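# Stack green block on the blue octagon's peg

## Task

Put the green block over the peg that holds the blue eight-sided piece, lower it down that peg until it rests on the blue piece, and then release it so that at the end neither gripper touches the board or any piece.

## Robot and tools

Robot: two arms, left_arm and right_arm, each with a parallel two-finger gripper. Calibrated base places in the scene frame: left_arm at (+0.020, +0.239, +0.029) m, right_arm at (-0.004, -0.297, +0.045) m, both turned almost not at all about z.

Frame: every hand position, orientation and target is in the scene frame. Its origin sits at table-top height halfway between the nominal bases, +z points up, +x points out over the table, and left_arm is on the +y side (arm names do not match image left/right). Gripper axes: the fingers extend along the gripper's own +z and open and close along its own y. end_effector_position is the point between the finger pads, just under 1 cm behind the tips. Reported positions and orientations may be off by up to a few centimetres, more when an arm is stretched far.

Row layout (used by both moving tools): one flat list of 16 numbers covering both arms, even if only one moves. Numbers 1-8 are left_arm: x, y, z in metres, then orientation quaternion qw, qx, qy, qz (w first), then opening. Numbers 9-16 are the same for right_arm. Positions and quaternions are absolute targets in the scene frame, not offsets. Opening runs from -1 (closed, 0 mm between pads) to +1 (fully open, about 87 mm); 0.5 gives about 69 mm, 0 about 43 mm, -0.5 about 18 mm. To hold a part, command an opening about 0.04 below the grip_measured value at first contact for a firm grip, less below for a lighter one. Always resend a gripper's current opening if it should not change, since any number sent is obeyed.

execute_actions(actions, cameras): actions is a list of actions; each action is a list of up to 15 rows, one row per 1/30 s control step, and the last row is repeated to fill 15 steps. Each action's target for each gripper must lie within 0.6 m, along every gripper axis, of where that gripper is when the action starts, or both arms refuse it; a first action failing this against the latest reported state voids the call. An empty list just reports state and images. To keep an arm idle, repeat its whole last reported pose and opening every call; to keep orientation steady, keep sending the same quaternion rather than the drifting reported one.

move(target, speed, blend, opening_speed, blocking, cameras): drives each gripper in a straight line from its current Hand target to the target row (or through a list of up to 15 rows, all within 10 s). speed is in m/s, 0.002 to 2.9, default 0.25 (rotation limit is twice that in rad/s); one value or one per target. blend (m) rounds corners of a list. opening_speed (at least 0.2 per second on the -1..+1 scale) ramps finger changes. blocking=false returns after about 0.5 s while motion continues; a new move takes over a running one. Paths ignore obstacles and the other arm; faster moves lag, stray and strike harder, and aiming far past a contact presses harder. Avoid paths passing near an arm's own base. The result adds a move: line such as done, off_target, moving, held or fault, plus limits (paced = clipped pose, held = steps withheld). done means within 10 mm and 2 degrees of target; neither done nor off_target tells you about contact.

wait(seconds 0-10): let time pass holding commands. stop: brake a running move. zoom_image(camera cam_high or cam_low, region [x0,y0,x1,y1] pixels, at most 504x504): enlarge part of the latest image. read_manual: licence texts only. finished_scene(scene): ends the scene permanently; the goal must hold with the robot clear.

Control notes: each step the commanded orientation is limited to within 40 degrees of the measured one; the arm may not reach a pose in one action, and Hand target in the result shows where it is actually being sent. Friction and gravity can leave the gripper low, short or tilted, especially at long reach, and small motions may be skipped or go sideways; check the reported pose after each motion and correct tilt. Tool commands shows current gripper commands.

Result lines: end_effector_position and end_effector_quat_wxyz per arm; grip_measured on the command scale (may be off by about 1 mm, reads about 1 mm narrow on a squeezed hard part); Joint positions (last value per arm is gripper, 0 closed to 1 open); Joint velocities ("within noise" means still); Joint torques (include arm weight, offsets and noise; joints 1-3 wrap at ±28 N m). Cameras cam_high and cam_low are 896x504, with calibration given.

Avoid: dropping parts, releasing moving parts, slams, hard pushes, anything leaving the table (fails the task), arm-to-arm contact or a gripper closing on the other arm's fingers (can fail the scene), camera cables resting on parts (counts as touching). Motor heat builds when holding loads, stretching out or pushing against an unreachable pose; MOTOR HOT appears at 75 °C, at 90 °C the arm folds and idles, at 100 °C it goes limp. Any arm stop costs. Loose objects may occasionally get nudged. Time spent thinking passes in the simulation.

Each tool is called after "Request:" by a JSON object that holds its "api" and its "payload", one argument or row to a line.

## Session

Request:
{"api": "execute_actions", "payload": {
  "actions": []
}}

Scene clock: 0.00 s.
left_arm: end_effector_position=(+0.4009, +0.2452, +0.0763) grip_measured=+1.000 end_effector_quat_wxyz=(+0.569, -0.046, +0.820, +0.045) | right_arm: end_effector_position=(+0.3641, -0.2988, +0.0910) grip_measured=+0.976 end_effector_quat_wxyz=(+0.562, +0.050, +0.823, -0.060)
Joint positions: left_arm=[-0.04 1.549 0.369 0.818 -0.186 -0.048 1] | right_arm=[0.096 1.506 0.34 0.784 0.262 0.059 0.988]
Joint velocities: within noise
Joint torques (N m): no reading
Motor temperatures (°C): left_arm=[26 41 41 48 26 28 25] | right_arm=[28 36 36 42 27 31 28]
Heat: left arm: 48 °C; right arm: 42 °C.
Hand target: left_arm +0.4067, +0.2449, +0.0872; +0.584, -0.048, +0.810, +0.043 | right_arm +0.3646, -0.2986, +0.0918; +0.562, +0.050, +0.824, -0.060
Tool commands: left_gripper/opening=+1.0 right_gripper/opening=+1.0

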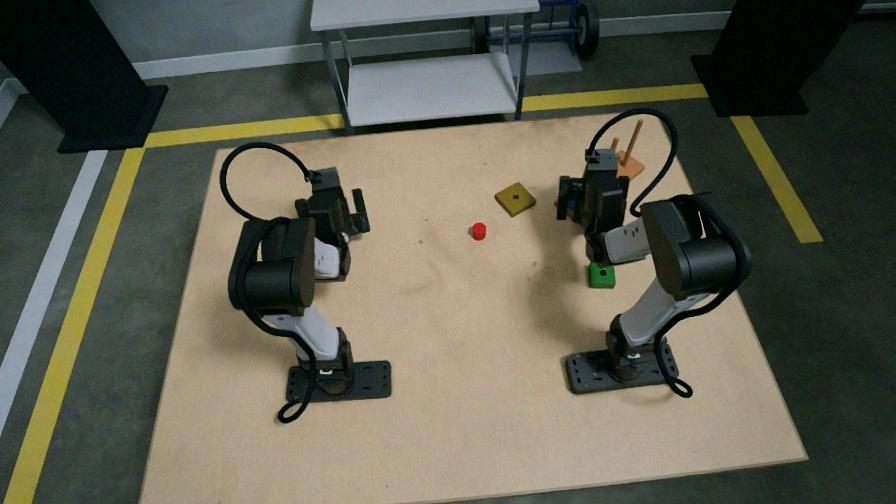

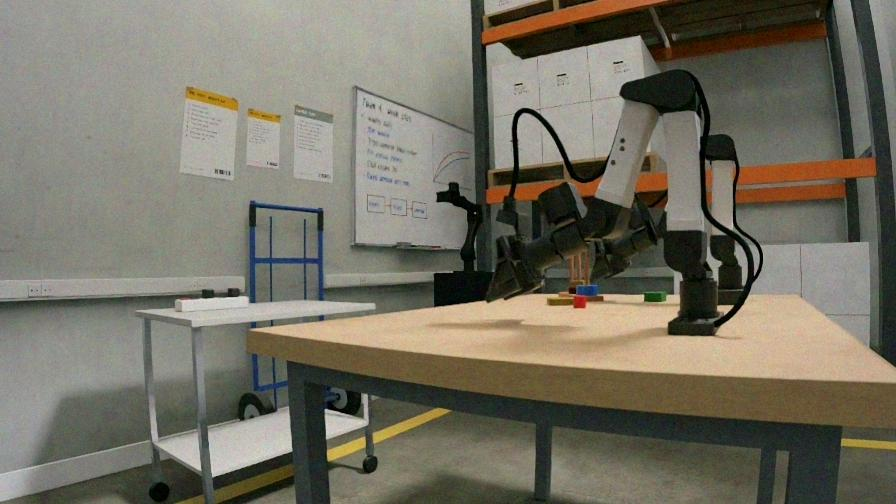

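Request:
{"api": "zoom_image", "payload": {
  "camera": "cam_high",
  "region": [440, 100, 700, 300]
}}

Request:
{"api": "zoom_image", "payload": {
  "camera": "cam_low",
  "region": [480, 180, 760, 340]
}}

Scaled by 1.938 from the camera's 896x504 image, which has a finer 1280x720 frame.

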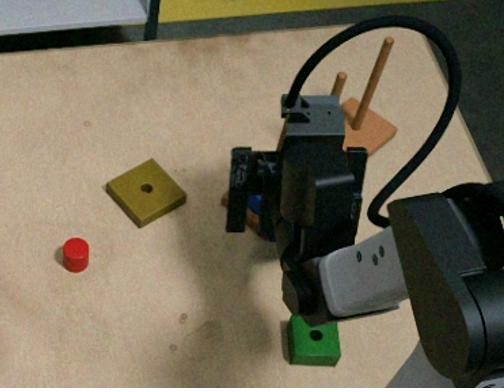

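Scaled by 1.800 from the camera's 896x504 image, which has a finer 1280x720 frame.

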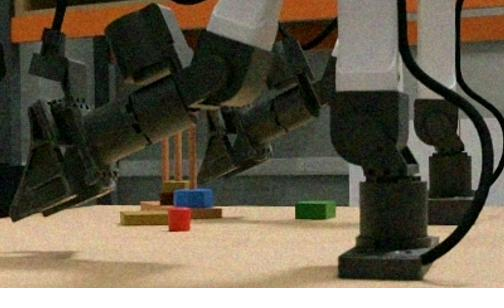

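Request:
{"api": "move", "payload": {
  "target": [
    [0.4067,0.2449,0.0872,0.584,-0.048,0.810,0.043,1,0.33,-0.28,0.25,0.562,0.05,0.823,-0.06,1],
    [0.4067,0.2449,0.0872,0.584,-0.048,0.810,0.043,1,0.22,-0.14,0.27,0.38,-0.2,0.87,0.2,1]
  ],
  "blend": 0.03
}}

Request:
{"api": "zoom_image", "payload": {
  "camera": "cam_high",
  "region": [440, 100, 700, 300]
}}

Request:
{"api": "zoom_image", "payload": {
  "camera": "cam_low",
  "region": [500, 220, 700, 330]
}}

Scene clock: 13.23 s.
left_arm: end_effector_position=(+0.4007, +0.2452, +0.0760) grip_measured=+1.000 end_effector_quat_wxyz=(+0.569, -0.046, +0.820, +0.045) | right_arm: end_effector_position=(+0.2225, -0.1437, +0.2664) grip_measured=+0.976 end_effector_quat_wxyz=(+0.390, -0.202, +0.877, +0.193)
Joint positions: left_arm=[-0.04 1.549 0.369 0.817 -0.186 -0.048 1] | right_arm=[0.46 0.952 1.033 -0.762 -0.163 0.103 0.988]
Joint velocities: within noise
Joint torques (N m): left_arm=[0.29 -5.72 5.33 1.83 -0.12 0.01] | right_arm=[-0.12 -1.35 8.53 1.73 -0.24 0.26]
Motor temperatures (°C): left_arm=[26 41 41 50 26 28 25] | right_arm=[27 37 37 44 27 31 28]
Heat: left arm: 50 °C; right arm: 44 °C.
Hand target: left_arm +0.4065, +0.2450, +0.0871; +0.583, -0.048, +0.810, +0.043 | right_arm +0.2200, -0.1401, +0.2699; +0.384, -0.202, +0.878, +0.202
Off the commanded pose: left_arm 0.013 m, 2 deg | right_arm 0.006 m, 1 deg.
move: off_target (left_arm)

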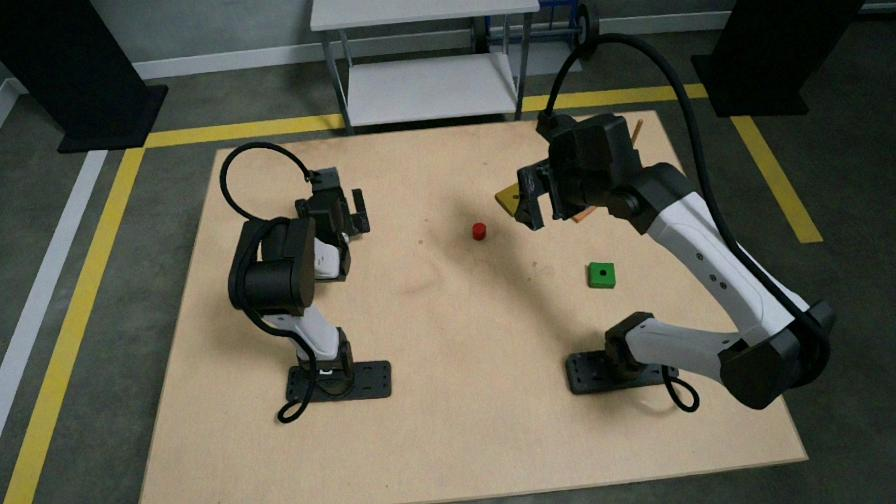

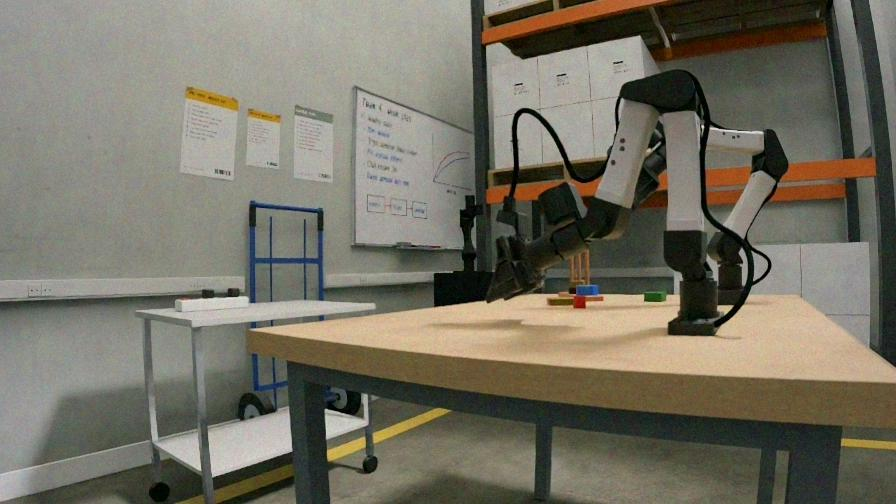

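Scaled by 1.938 from the camera's 896x504 image, which has a finer 1280x720 frame.

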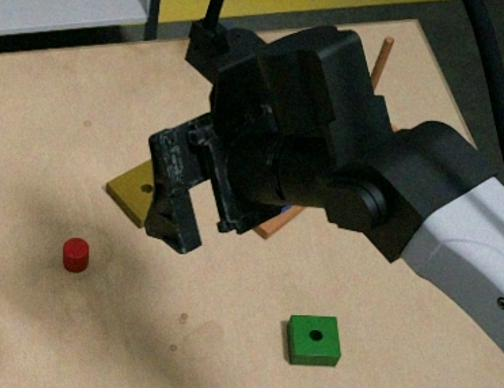

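Scaled by 2.520 from the camera's 896x504 image, which has a finer 1280x720 frame.

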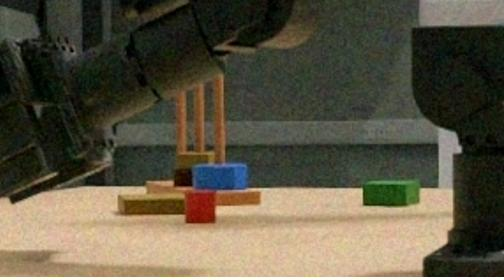

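Request:
{"api": "move", "payload": {
  "target": [0.4065,0.2450,0.0871,0.583,-0.048,0.810,0.043,1,0.17,-0.03,0.27,0.36,-0.3,0.82,0.34,1]
}}

Request:
{"api": "zoom_image", "payload": {
  "camera": "cam_high",
  "region": [460, 100, 700, 300]
}}

Request:
{"api": "zoom_image", "payload": {
  "camera": "cam_high",
  "region": [550, 110, 660, 230]
}}

Scene clock: 26.20 s.
left_arm: end_effector_position=(+0.4003, +0.2452, +0.0754) grip_measured=+1.000 end_effector_quat_wxyz=(+0.567, -0.046, +0.821, +0.045) | right_arm: end_effector_position=(+0.1724, -0.0338, +0.2747) grip_measured=+0.976 end_effector_quat_wxyz=(+0.368, -0.298, +0.816, +0.332)
Joint positions: left_arm=[-0.04 1.549 0.369 0.814 -0.186 -0.048 1] | right_arm=[0.81 1.014 0.985 -0.519 -0.222 0.25 0.988]
Joint velocities: within noise
Joint torques (N m): left_arm=[0.32 -5.81 5.38 1.86 -0.11 -0.01] | right_arm=[-0.06 -2.09 5.98 2.09 -0.3 0.26]
Motor temperatures (°C): left_arm=[26 41 41 51 26 28 25] | right_arm=[27 36 38 44 27 31 28]
Heat: left arm: 51 °C; right arm: 44 °C.
Hand target: left_arm +0.4063, +0.2451, +0.0870; +0.583, -0.048, +0.810, +0.043 | right_arm +0.1699, -0.0301, +0.2701; +0.359, -0.299, +0.817, +0.339
Off the commanded pose: left_arm 0.013 m, 2 deg | right_arm 0.007 m, 1 deg.
move: off_target (left_arm)

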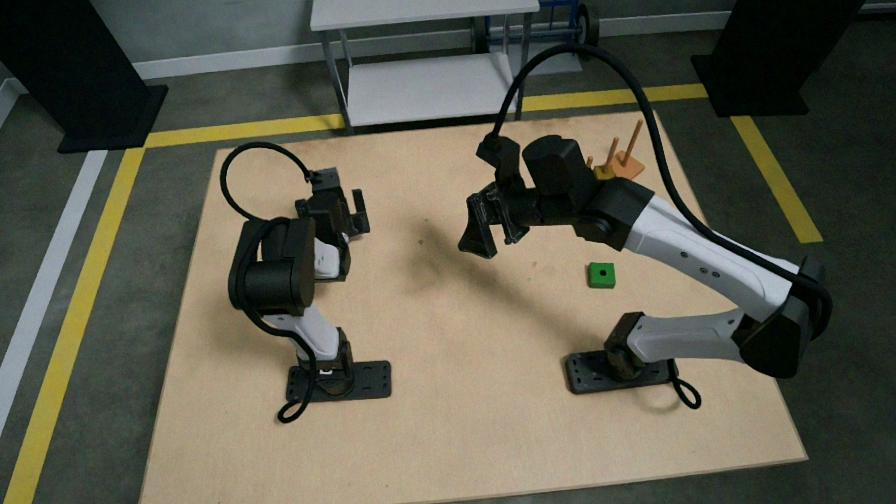

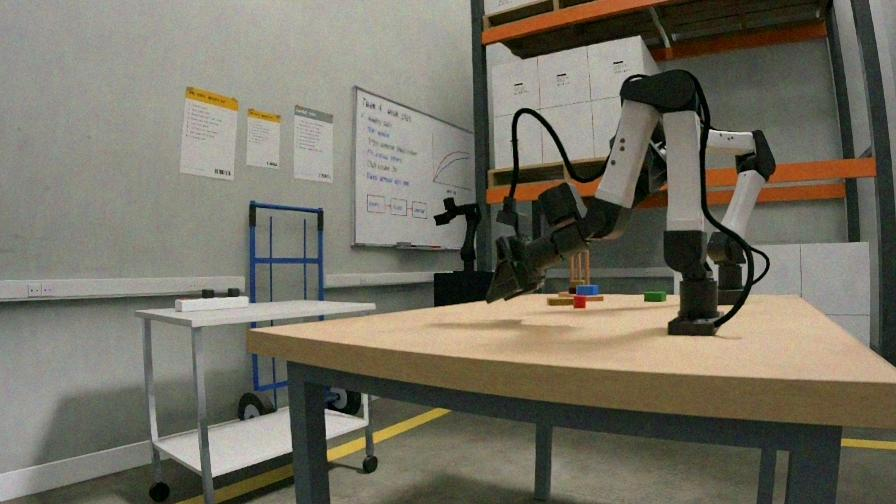

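Scaled by 2.100 from the camera's 896x504 image, which has a finer 1280x720 frame.

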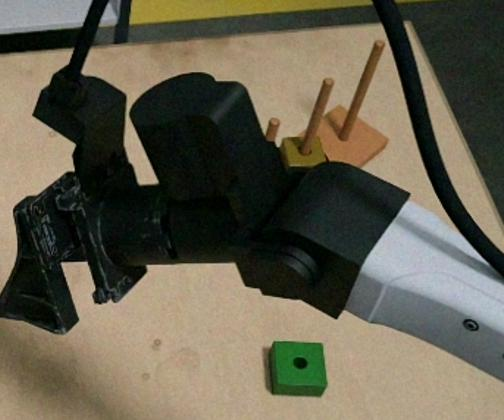

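Scaled by 4.200 from the camera's 896x504 image, which has a finer 1280x720 frame.

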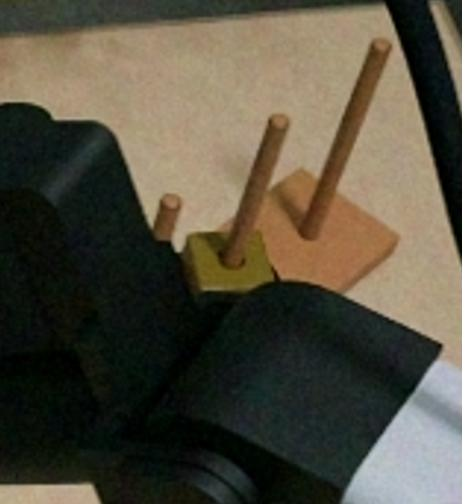

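Request:
{"api": "move", "payload": {
  "target": [0.4065,0.2450,0.0871,0.583,-0.048,0.810,0.043,1,0.15,-0.08,0.15,0.2,-0.4,0.82,0.34,1]
}}

Request:
{"api": "zoom_image", "payload": {
  "camera": "cam_high",
  "region": [540, 110, 660, 230]
}}

Request:
{"api": "zoom_image", "payload": {
  "camera": "cam_low",
  "region": [530, 240, 680, 320]
}}

Scene clock: 32.70 s.
left_arm: end_effector_position=(+0.4002, +0.2452, +0.0753) grip_measured=+1.000 end_effector_quat_wxyz=(+0.567, -0.046, +0.821, +0.045) | right_arm: end_effector_position=(+0.1533, -0.0782, +0.1543) grip_measured=+0.976 end_effector_quat_wxyz=(+0.213, -0.400, +0.824, +0.340)
Joint positions: left_arm=[-0.04 1.549 0.369 0.813 -0.186 -0.048 1] | right_arm=[0.574 1.143 0.747 -0.566 -0.597 -0.12 0.988]
Joint velocities: within noise
Joint torques (N m): left_arm=[0.29 -5.82 5.45 1.86 -0.14 0] | right_arm=[-1.05 -2.51 6.39 1.29 -0.47 -0.09]
Motor temperatures (°C): left_arm=[26 41 41 51 25 28 25] | right_arm=[27 35 38 45 27 31 27]
Heat: left arm: 51 °C; right arm: 45 °C.
Hand target: left_arm +0.4063, +0.2451, +0.0870; +0.583, -0.048, +0.810, +0.043 | right_arm +0.1500, -0.0800, +0.1501; +0.201, -0.402, +0.825, +0.342
Off the commanded pose: left_arm 0.013 m, 2 deg | right_arm 0.006 m, 1 deg.
move: off_target (left_arm)

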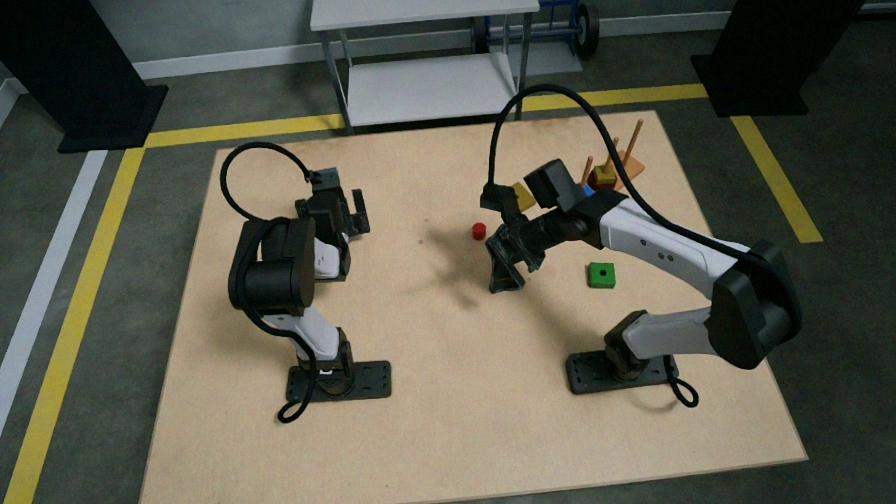

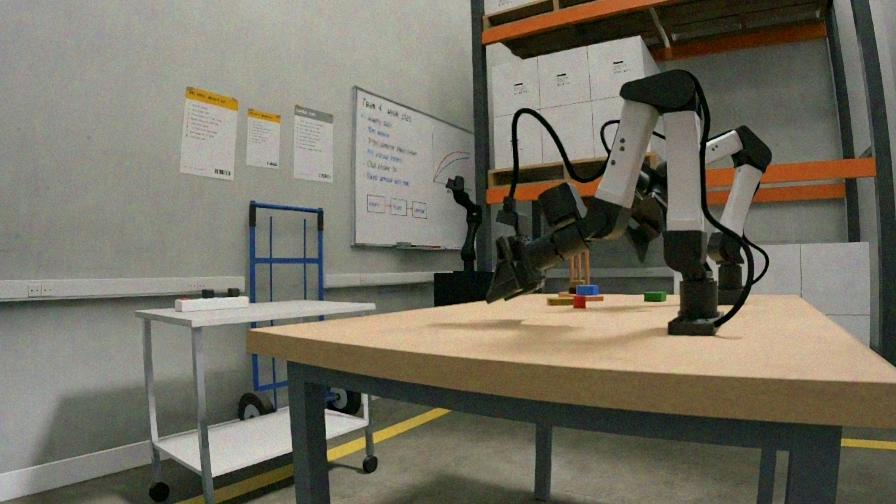

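Scaled by 4.200 from the camera's 896x504 image, which has a finer 1280x720 frame.

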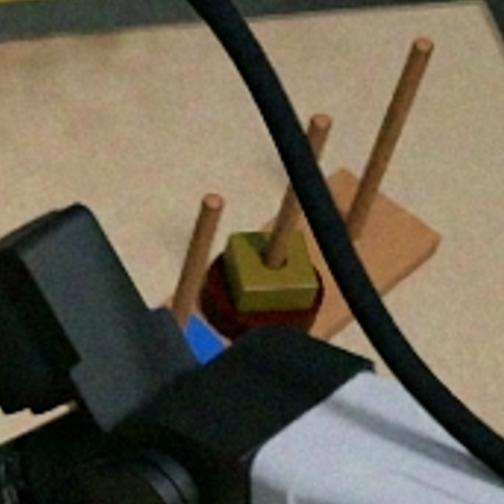

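Scaled by 3.360 from the camera's 896x504 image, which has a finer 1280x720 frame.

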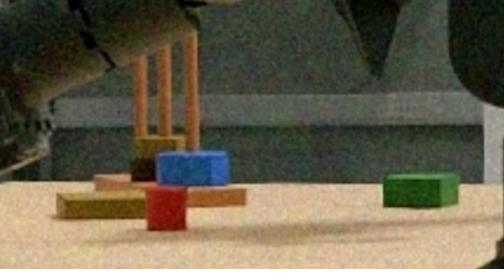

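Request:
{"api": "zoom_image", "payload": {
  "camera": "cam_high",
  "region": [580, 255, 625, 295]
}}

Request:
{"api": "zoom_image", "payload": {
  "camera": "cam_low",
  "region": [640, 285, 670, 305]
}}

Scaled by 11.200 from the camera's 896x504 image, which has a finer 1280x720 frame.

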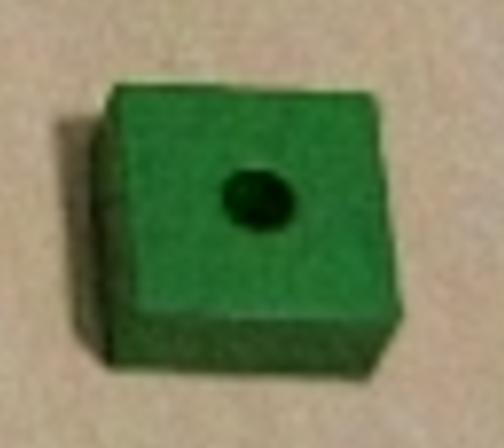

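Scaled by 16.800 from the camera's 896x504 image, which has a finer 1280x720 frame.

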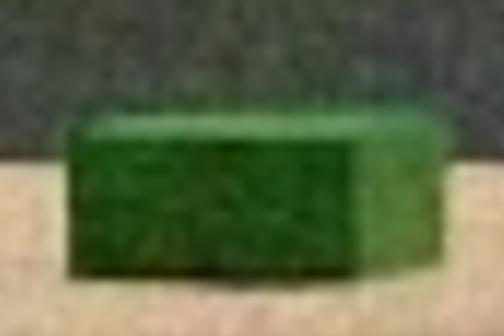

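Request:
{"api": "move", "payload": {
  "target": [
    [0.4065,0.2450,0.0871,0.583,-0.048,0.810,0.043,1,0.2,-0.15,0.2,0.1,-0.1,0.96,0.1,1],
    [0.4065,0.2450,0.0871,0.583,-0.048,0.810,0.043,1,0.221,-0.341,0.14,-0.0435,0.0697,0.9966,0.003,1]
  ],
  "blend": 0.03
}}

Request:
{"api": "zoom_image", "payload": {
  "camera": "cam_high",
  "region": [540, 110, 680, 310]
}}

Request:
{"api": "zoom_image", "payload": {
  "camera": "cam_low",
  "region": [530, 180, 730, 320]
}}

Scene clock: 95.87 s.
left_arm: end_effector_position=(+0.4002, +0.2452, +0.0753) grip_measured=+1.000 end_effector_quat_wxyz=(+0.567, -0.046, +0.821, +0.045) | right_arm: end_effector_position=(+0.2195, -0.3375, +0.1386) grip_measured=+0.976 end_effector_quat_wxyz=(-0.039, +0.076, +0.996, +0.009)
Joint positions: left_arm=[-0.04 1.549 0.369 0.813 -0.186 -0.048 1] | right_arm=[-0.197 1.643 1.251 -1.259 -0.01 -0.029 0.988]
Joint velocities: within noise
Joint torques (N m): left_arm=[0.32 -5.79 5.34 1.86 -0.08 -0.01] | right_arm=[-0.69 -5.89 7.35 -0.01 0.03 -0.03]
Motor temperatures (°C): left_arm=[26 42 41 49 25 28 25] | right_arm=[27 34 38 40 27 30 27]
Heat: left arm: 49 °C; right arm: 40 °C.
Hand target: left_arm +0.4063, +0.2451, +0.0870; +0.583, -0.048, +0.810, +0.043 | right_arm +0.2210, -0.3409, +0.1400; -0.043, +0.070, +0.997, +0.003
Off the commanded pose: left_arm 0.013 m, 2 deg | right_arm 0.004 m, 1 deg.
move: off_target (left_arm)

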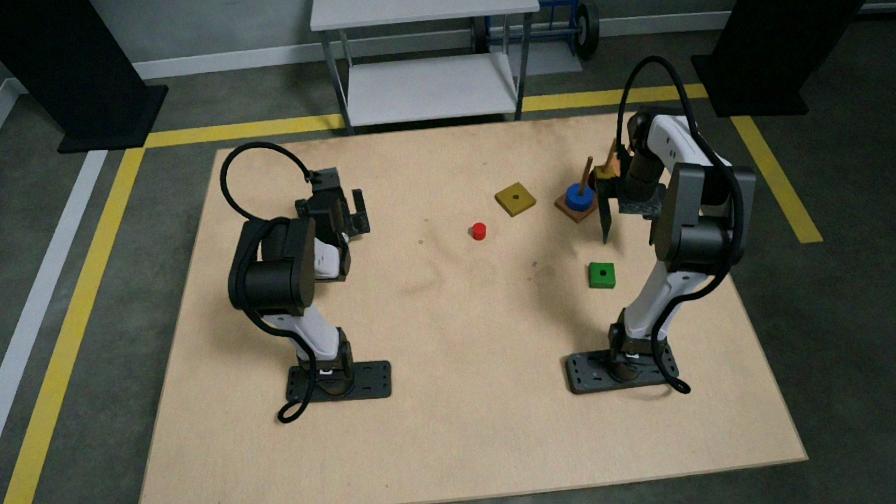

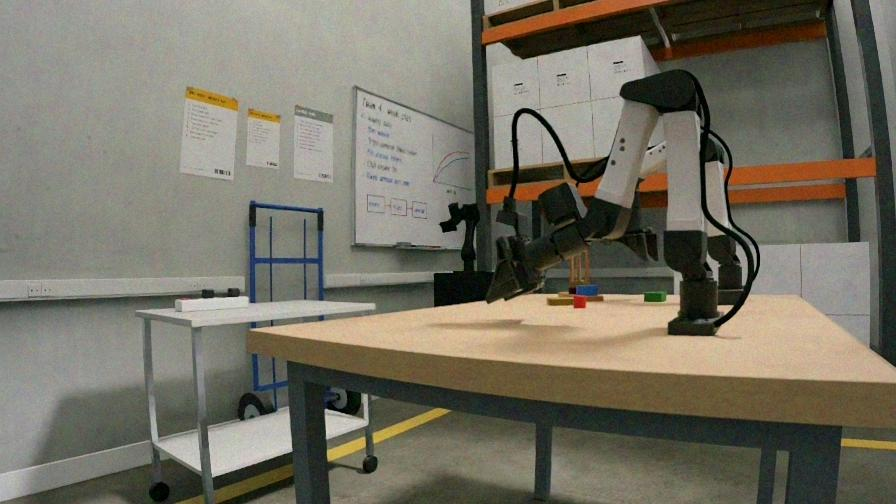

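Scaled by 2.520 from the camera's 896x504 image, which has a finer 1280x720 frame.

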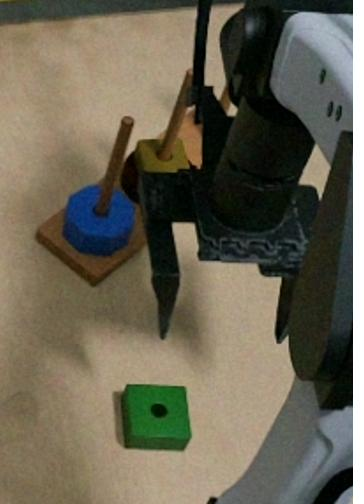

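Scaled by 2.520 from the camera's 896x504 image, which has a finer 1280x720 frame.

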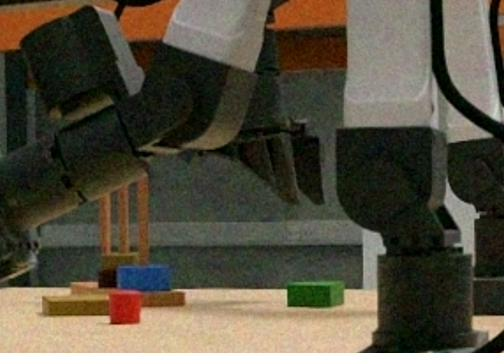

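Request:
{"api": "move", "payload": {
  "target": [0.4065,0.2450,0.0871,0.583,-0.048,0.810,0.043,1,0.207,-0.311,0.09,-0.0435,0.0697,0.9966,0.003,1],
  "cameras": ["cam_high","cam_low"]
}}

Request:
{"api": "zoom_image", "payload": {
  "camera": "cam_high",
  "region": [560, 200, 680, 310]
}}

Request:
{"api": "zoom_image", "payload": {
  "camera": "cam_low",
  "region": [600, 220, 720, 320]
}}

Scene clock: 124.47 s.
left_arm: end_effector_position=(+0.4002, +0.2452, +0.0753) grip_measured=+1.000 end_effector_quat_wxyz=(+0.567, -0.046, +0.821, +0.045) | right_arm: end_effector_position=(+0.2056, -0.3117, +0.0918) grip_measured=+0.976 end_effector_quat_wxyz=(-0.050, +0.066, +0.997, +0.005)
Joint positions: left_arm=[-0.04 1.549 0.369 0.813 -0.186 -0.048 1] | right_arm=[-0.102 1.643 1.054 -1.081 -0.009 0.047 0.988]
Joint velocities: within noise
Joint torques (N m): left_arm=[0.36 -5.87 5.45 1.88 -0.11 -0.01] | right_arm=[-0.08 -7.16 4.52 0.24 -0.06 0.28]
Motor temperatures (°C): left_arm=[26 41 41 49 25 27 24] | right_arm=[27 35 38 35 27 29 27]
Heat: left arm: 49 °C; right arm: 38 °C.
Hand target: left_arm +0.4063, +0.2451, +0.0870; +0.583, -0.048, +0.810, +0.043 | right_arm +0.2070, -0.3111, +0.0900; -0.044, +0.070, +0.997, +0.003
Off the commanded pose: left_arm 0.013 m, 2 deg | right_arm 0.002 m, 1 deg.
move: off_target (left_arm)

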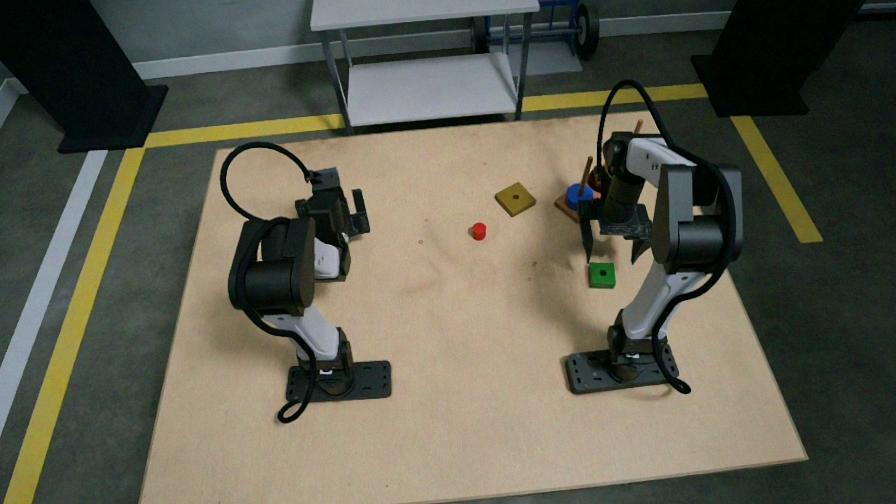

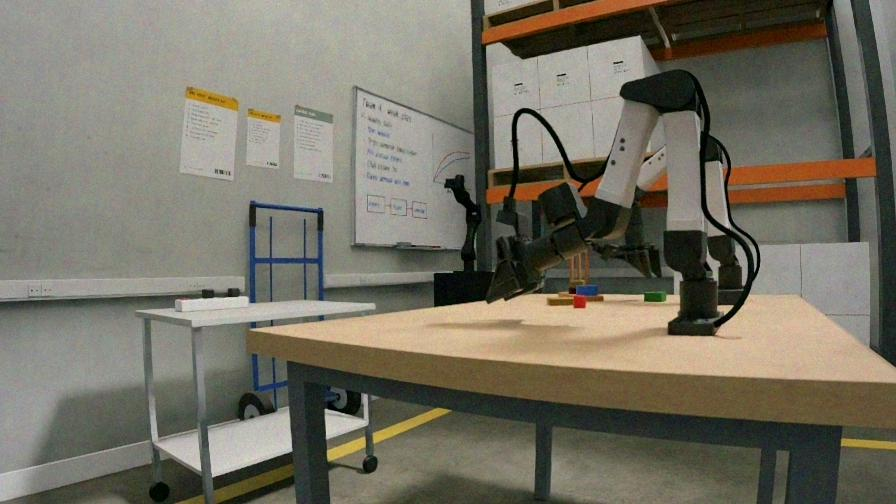

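Scaled by 4.200 from the camera's 896x504 image, which has a finer 1280x720 frame.

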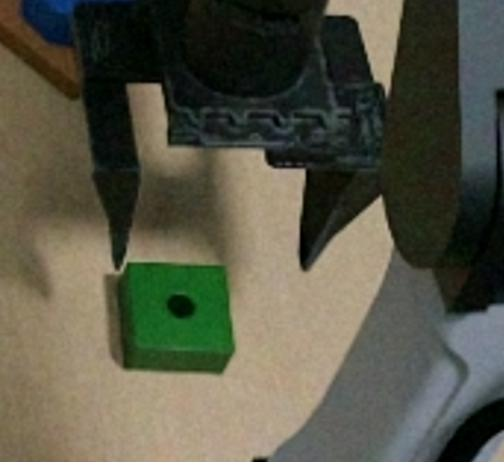

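Scaled by 4.200 from the camera's 896x504 image, which has a finer 1280x720 frame.

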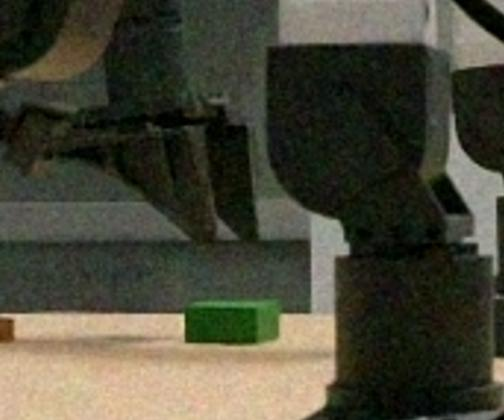

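Request:
{"api": "move", "payload": {
  "target": [0.4065,0.2450,0.0871,0.583,-0.048,0.810,0.043,1,0.2244,-0.3106,0.052,-0.0435,0.0697,0.9966,0.003,1],
  "speed": 0.15
}}

Request:
{"api": "zoom_image", "payload": {
  "camera": "cam_high",
  "region": [560, 200, 680, 310]
}}

Request:
{"api": "zoom_image", "payload": {
  "camera": "cam_low",
  "region": [600, 220, 720, 320]
}}

Scene clock: 137.23 s.
left_arm: end_effector_position=(+0.4002, +0.2452, +0.0753) grip_measured=+1.000 end_effector_quat_wxyz=(+0.567, -0.046, +0.821, +0.045) | right_arm: end_effector_position=(+0.2241, -0.3117, +0.0578) grip_measured=+0.976 end_effector_quat_wxyz=(-0.040, +0.067, +0.997, +0.005)
Joint positions: left_arm=[-0.04 1.549 0.369 0.813 -0.186 -0.048 1] | right_arm=[-0.096 1.746 1.029 -0.935 -0.009 0.054 0.988]
Joint velocities: within noise
Joint torques (N m): left_arm=[0.31 -5.81 5.37 1.84 -0.11 -0.01] | right_arm=[-0.02 -6.04 4.64 0.32 -0.04 0.25]
Motor temperatures (°C): left_arm=[26 41 41 49 25 27 24] | right_arm=[27 35 38 34 27 29 27]
Heat: left arm: 49 °C; right arm: 38 °C.
Hand target: left_arm +0.4063, +0.2451, +0.0870; +0.583, -0.048, +0.810, +0.043 | right_arm +0.2242, -0.3106, +0.0521; -0.044, +0.070, +0.997, +0.003
Off the commanded pose: left_arm 0.013 m, 2 deg | right_arm 0.006 m, 1 deg.
move: off_target (left_arm)

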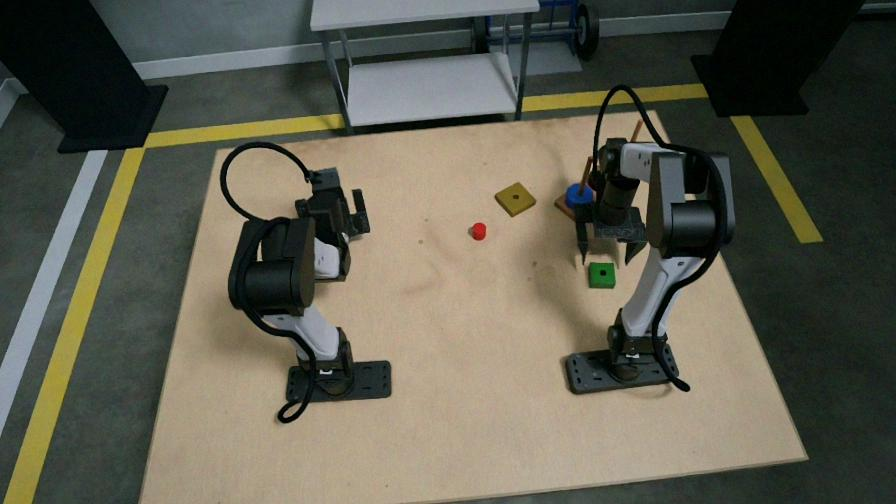

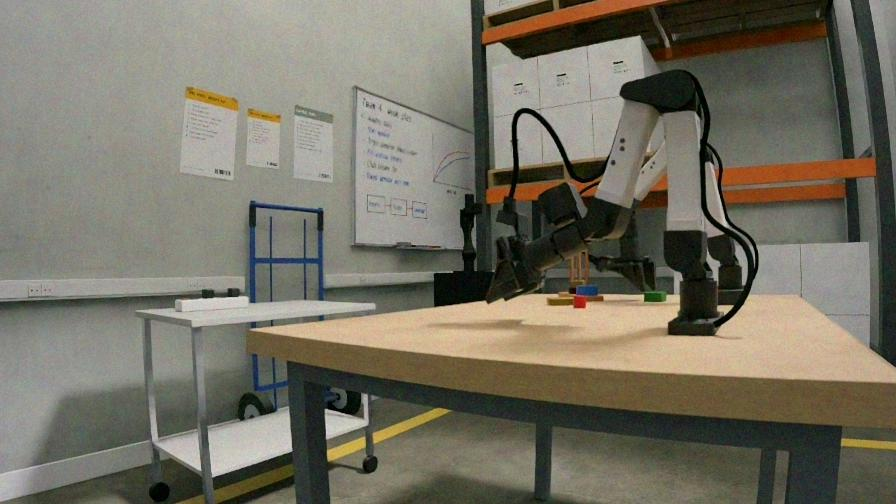

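Scaled by 4.200 from the camera's 896x504 image, which has a finer 1280x720 frame.

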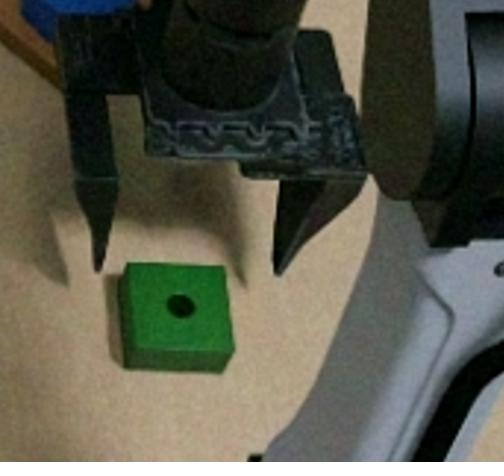

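Scaled by 4.200 from the camera's 896x504 image, which has a finer 1280x720 frame.

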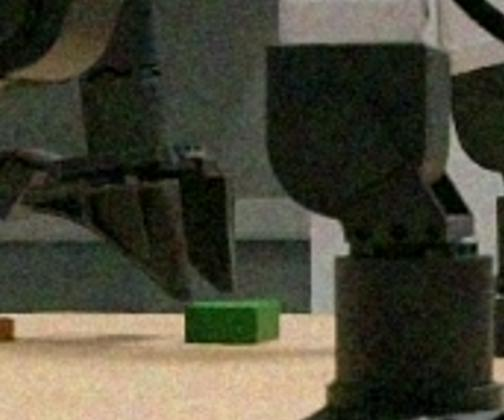

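Request:
{"api": "move", "payload": {
  "target": [0.4065,0.2450,0.0871,0.583,-0.048,0.810,0.043,1,0.2244,-0.3066,0.029,-0.0435,0.0697,0.9966,0.003,1],
  "speed": 0.1
}}

Request:
{"api": "zoom_image", "payload": {
  "camera": "cam_high",
  "region": [560, 200, 680, 310]
}}

Request:
{"api": "zoom_image", "payload": {
  "camera": "cam_low",
  "region": [600, 220, 720, 320]
}}

Scene clock: 146.60 s.
left_arm: end_effector_position=(+0.4002, +0.2452, +0.0753) grip_measured=+1.000 end_effector_quat_wxyz=(+0.567, -0.046, +0.821, +0.045) | right_arm: end_effector_position=(+0.2246, -0.3081, +0.0353) grip_measured=+0.976 end_effector_quat_wxyz=(-0.040, +0.069, +0.997, +0.004)
Joint positions: left_arm=[-0.04 1.549 0.369 0.813 -0.186 -0.048 1] | right_arm=[-0.084 1.791 0.982 -0.842 -0.009 0.071 0.988]
Joint velocities: within noise
Joint torques (N m): left_arm=[0.34 -5.86 5.34 1.87 -0.12 0.01] | right_arm=[-0.03 -6.15 4.45 0.36 -0.07 0.21]
Motor temperatures (°C): left_arm=[26 41 41 49 25 27 24] | right_arm=[27 36 38 33 27 29 27]
Heat: left arm: 49 °C; right arm: 38 °C.
Hand target: left_arm +0.4063, +0.2451, +0.0870; +0.583, -0.048, +0.810, +0.043 | right_arm +0.2243, -0.3066, +0.0292; -0.043, +0.070, +0.997, +0.003
Off the commanded pose: left_arm 0.013 m, 2 deg | right_arm 0.006 m, 0 deg.
move: off_target (left_arm)

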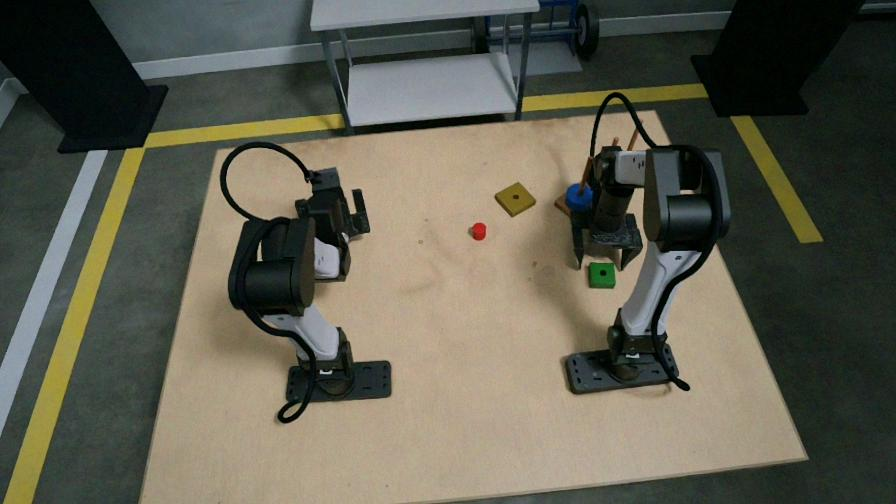

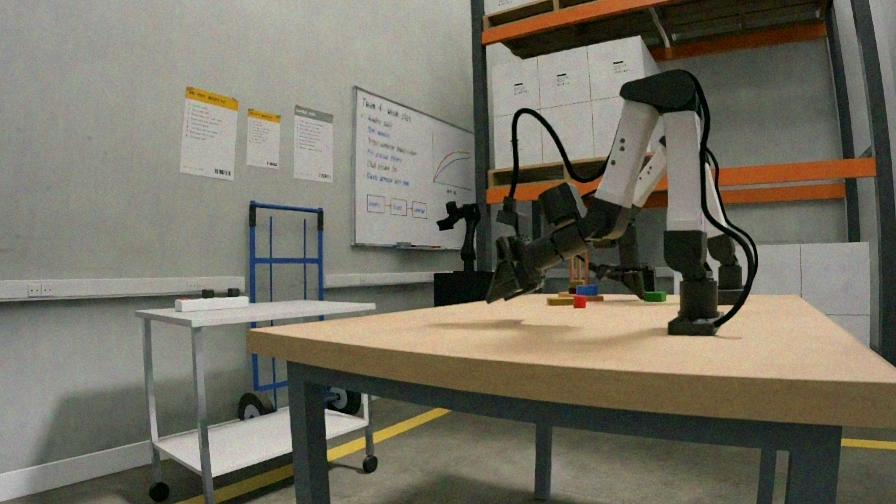

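Scaled by 4.200 from the camera's 896x504 image, which has a finer 1280x720 frame.

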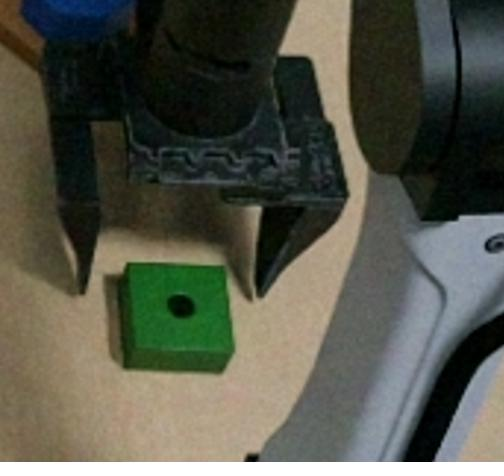

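Scaled by 4.200 from the camera's 896x504 image, which has a finer 1280x720 frame.

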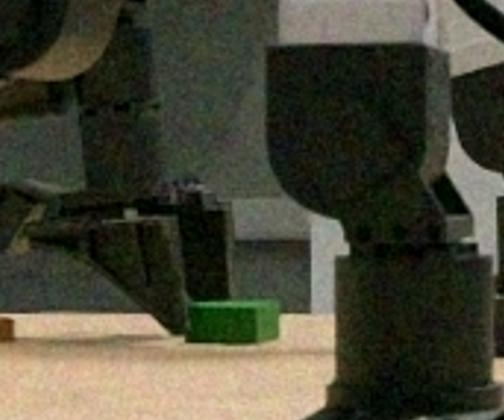

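Request:
{"api": "move", "payload": {
  "target": [
    [0.4065,0.2450,0.0871,0.583,-0.048,0.810,0.043,1,0.226,-0.309,0.0245,-0.0435,0.0697,0.9966,0.003,1],
    [0.4065,0.2450,0.0871,0.583,-0.048,0.810,0.043,1,0.226,-0.309,0.0245,-0.0435,0.0697,0.9966,0.003,0.0]
  ],
  "speed": 0.1,
  "opening_speed": 0.6
}}

Request:
{"api": "zoom_image", "payload": {
  "camera": "cam_high",
  "region": [560, 200, 680, 310]
}}

Request:
{"api": "zoom_image", "payload": {
  "camera": "cam_low",
  "region": [600, 220, 720, 320]
}}

Scene clock: 155.50 s.
left_arm: end_effector_position=(+0.4002, +0.2452, +0.0753) grip_measured=+1.000 end_effector_quat_wxyz=(+0.567, -0.046, +0.821, +0.045) | right_arm: end_effector_position=(+0.2266, -0.3083, +0.0312) grip_measured=+0.109 end_effector_quat_wxyz=(-0.040, +0.069, +0.997, +0.004)
Joint positions: left_arm=[-0.04 1.549 0.369 0.813 -0.186 -0.048 1] | right_arm=[-0.084 1.806 0.982 -0.827 -0.009 0.071 0.555]
Joint velocities: within noise
Joint torques (N m): left_arm=[0.28 -5.87 5.33 1.87 -0.08 -0.02] | right_arm=[-0.68 -6.16 4.25 0.37 -0.06 0.17]
Motor temperatures (°C): left_arm=[26 41 41 48 25 27 24] | right_arm=[27 36 37 33 27 29 27]
Heat: left arm: 48 °C; right arm: 37 °C.
Hand target: left_arm +0.4063, +0.2451, +0.0870; +0.583, -0.048, +0.810, +0.043 | right_arm +0.2259, -0.3090, +0.0247; -0.043, +0.070, +0.997, +0.003
Off the commanded pose: left_arm 0.013 m, 2 deg | right_arm 0.007 m, 0 deg.
move: off_target (left_arm)

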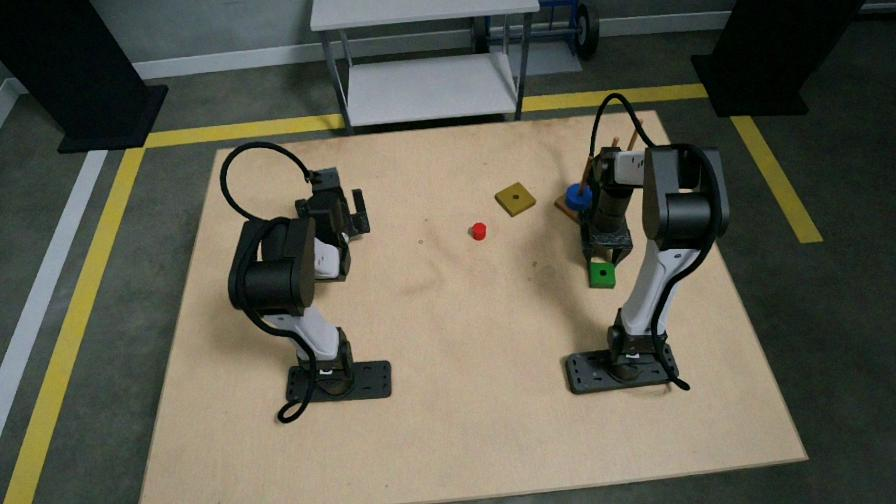

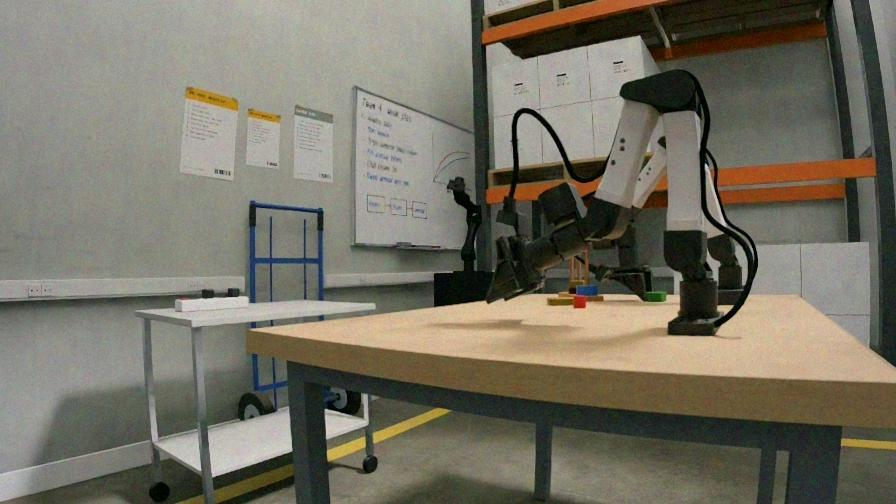

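Scaled by 4.200 from the camera's 896x504 image, which has a finer 1280x720 frame.

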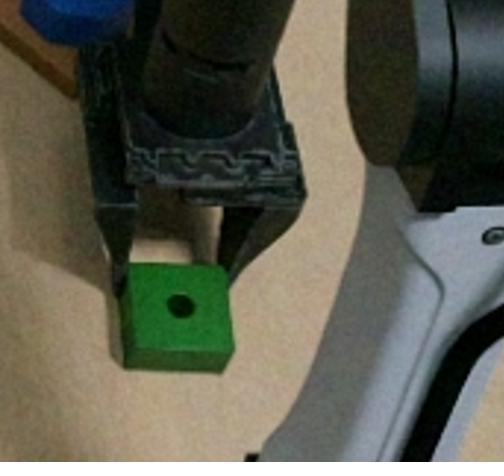

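Scaled by 4.200 from the camera's 896x504 image, which has a finer 1280x720 frame.

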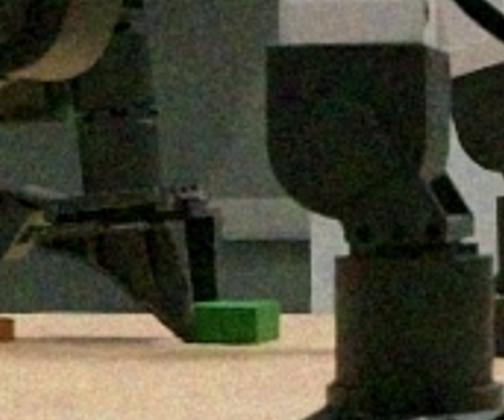

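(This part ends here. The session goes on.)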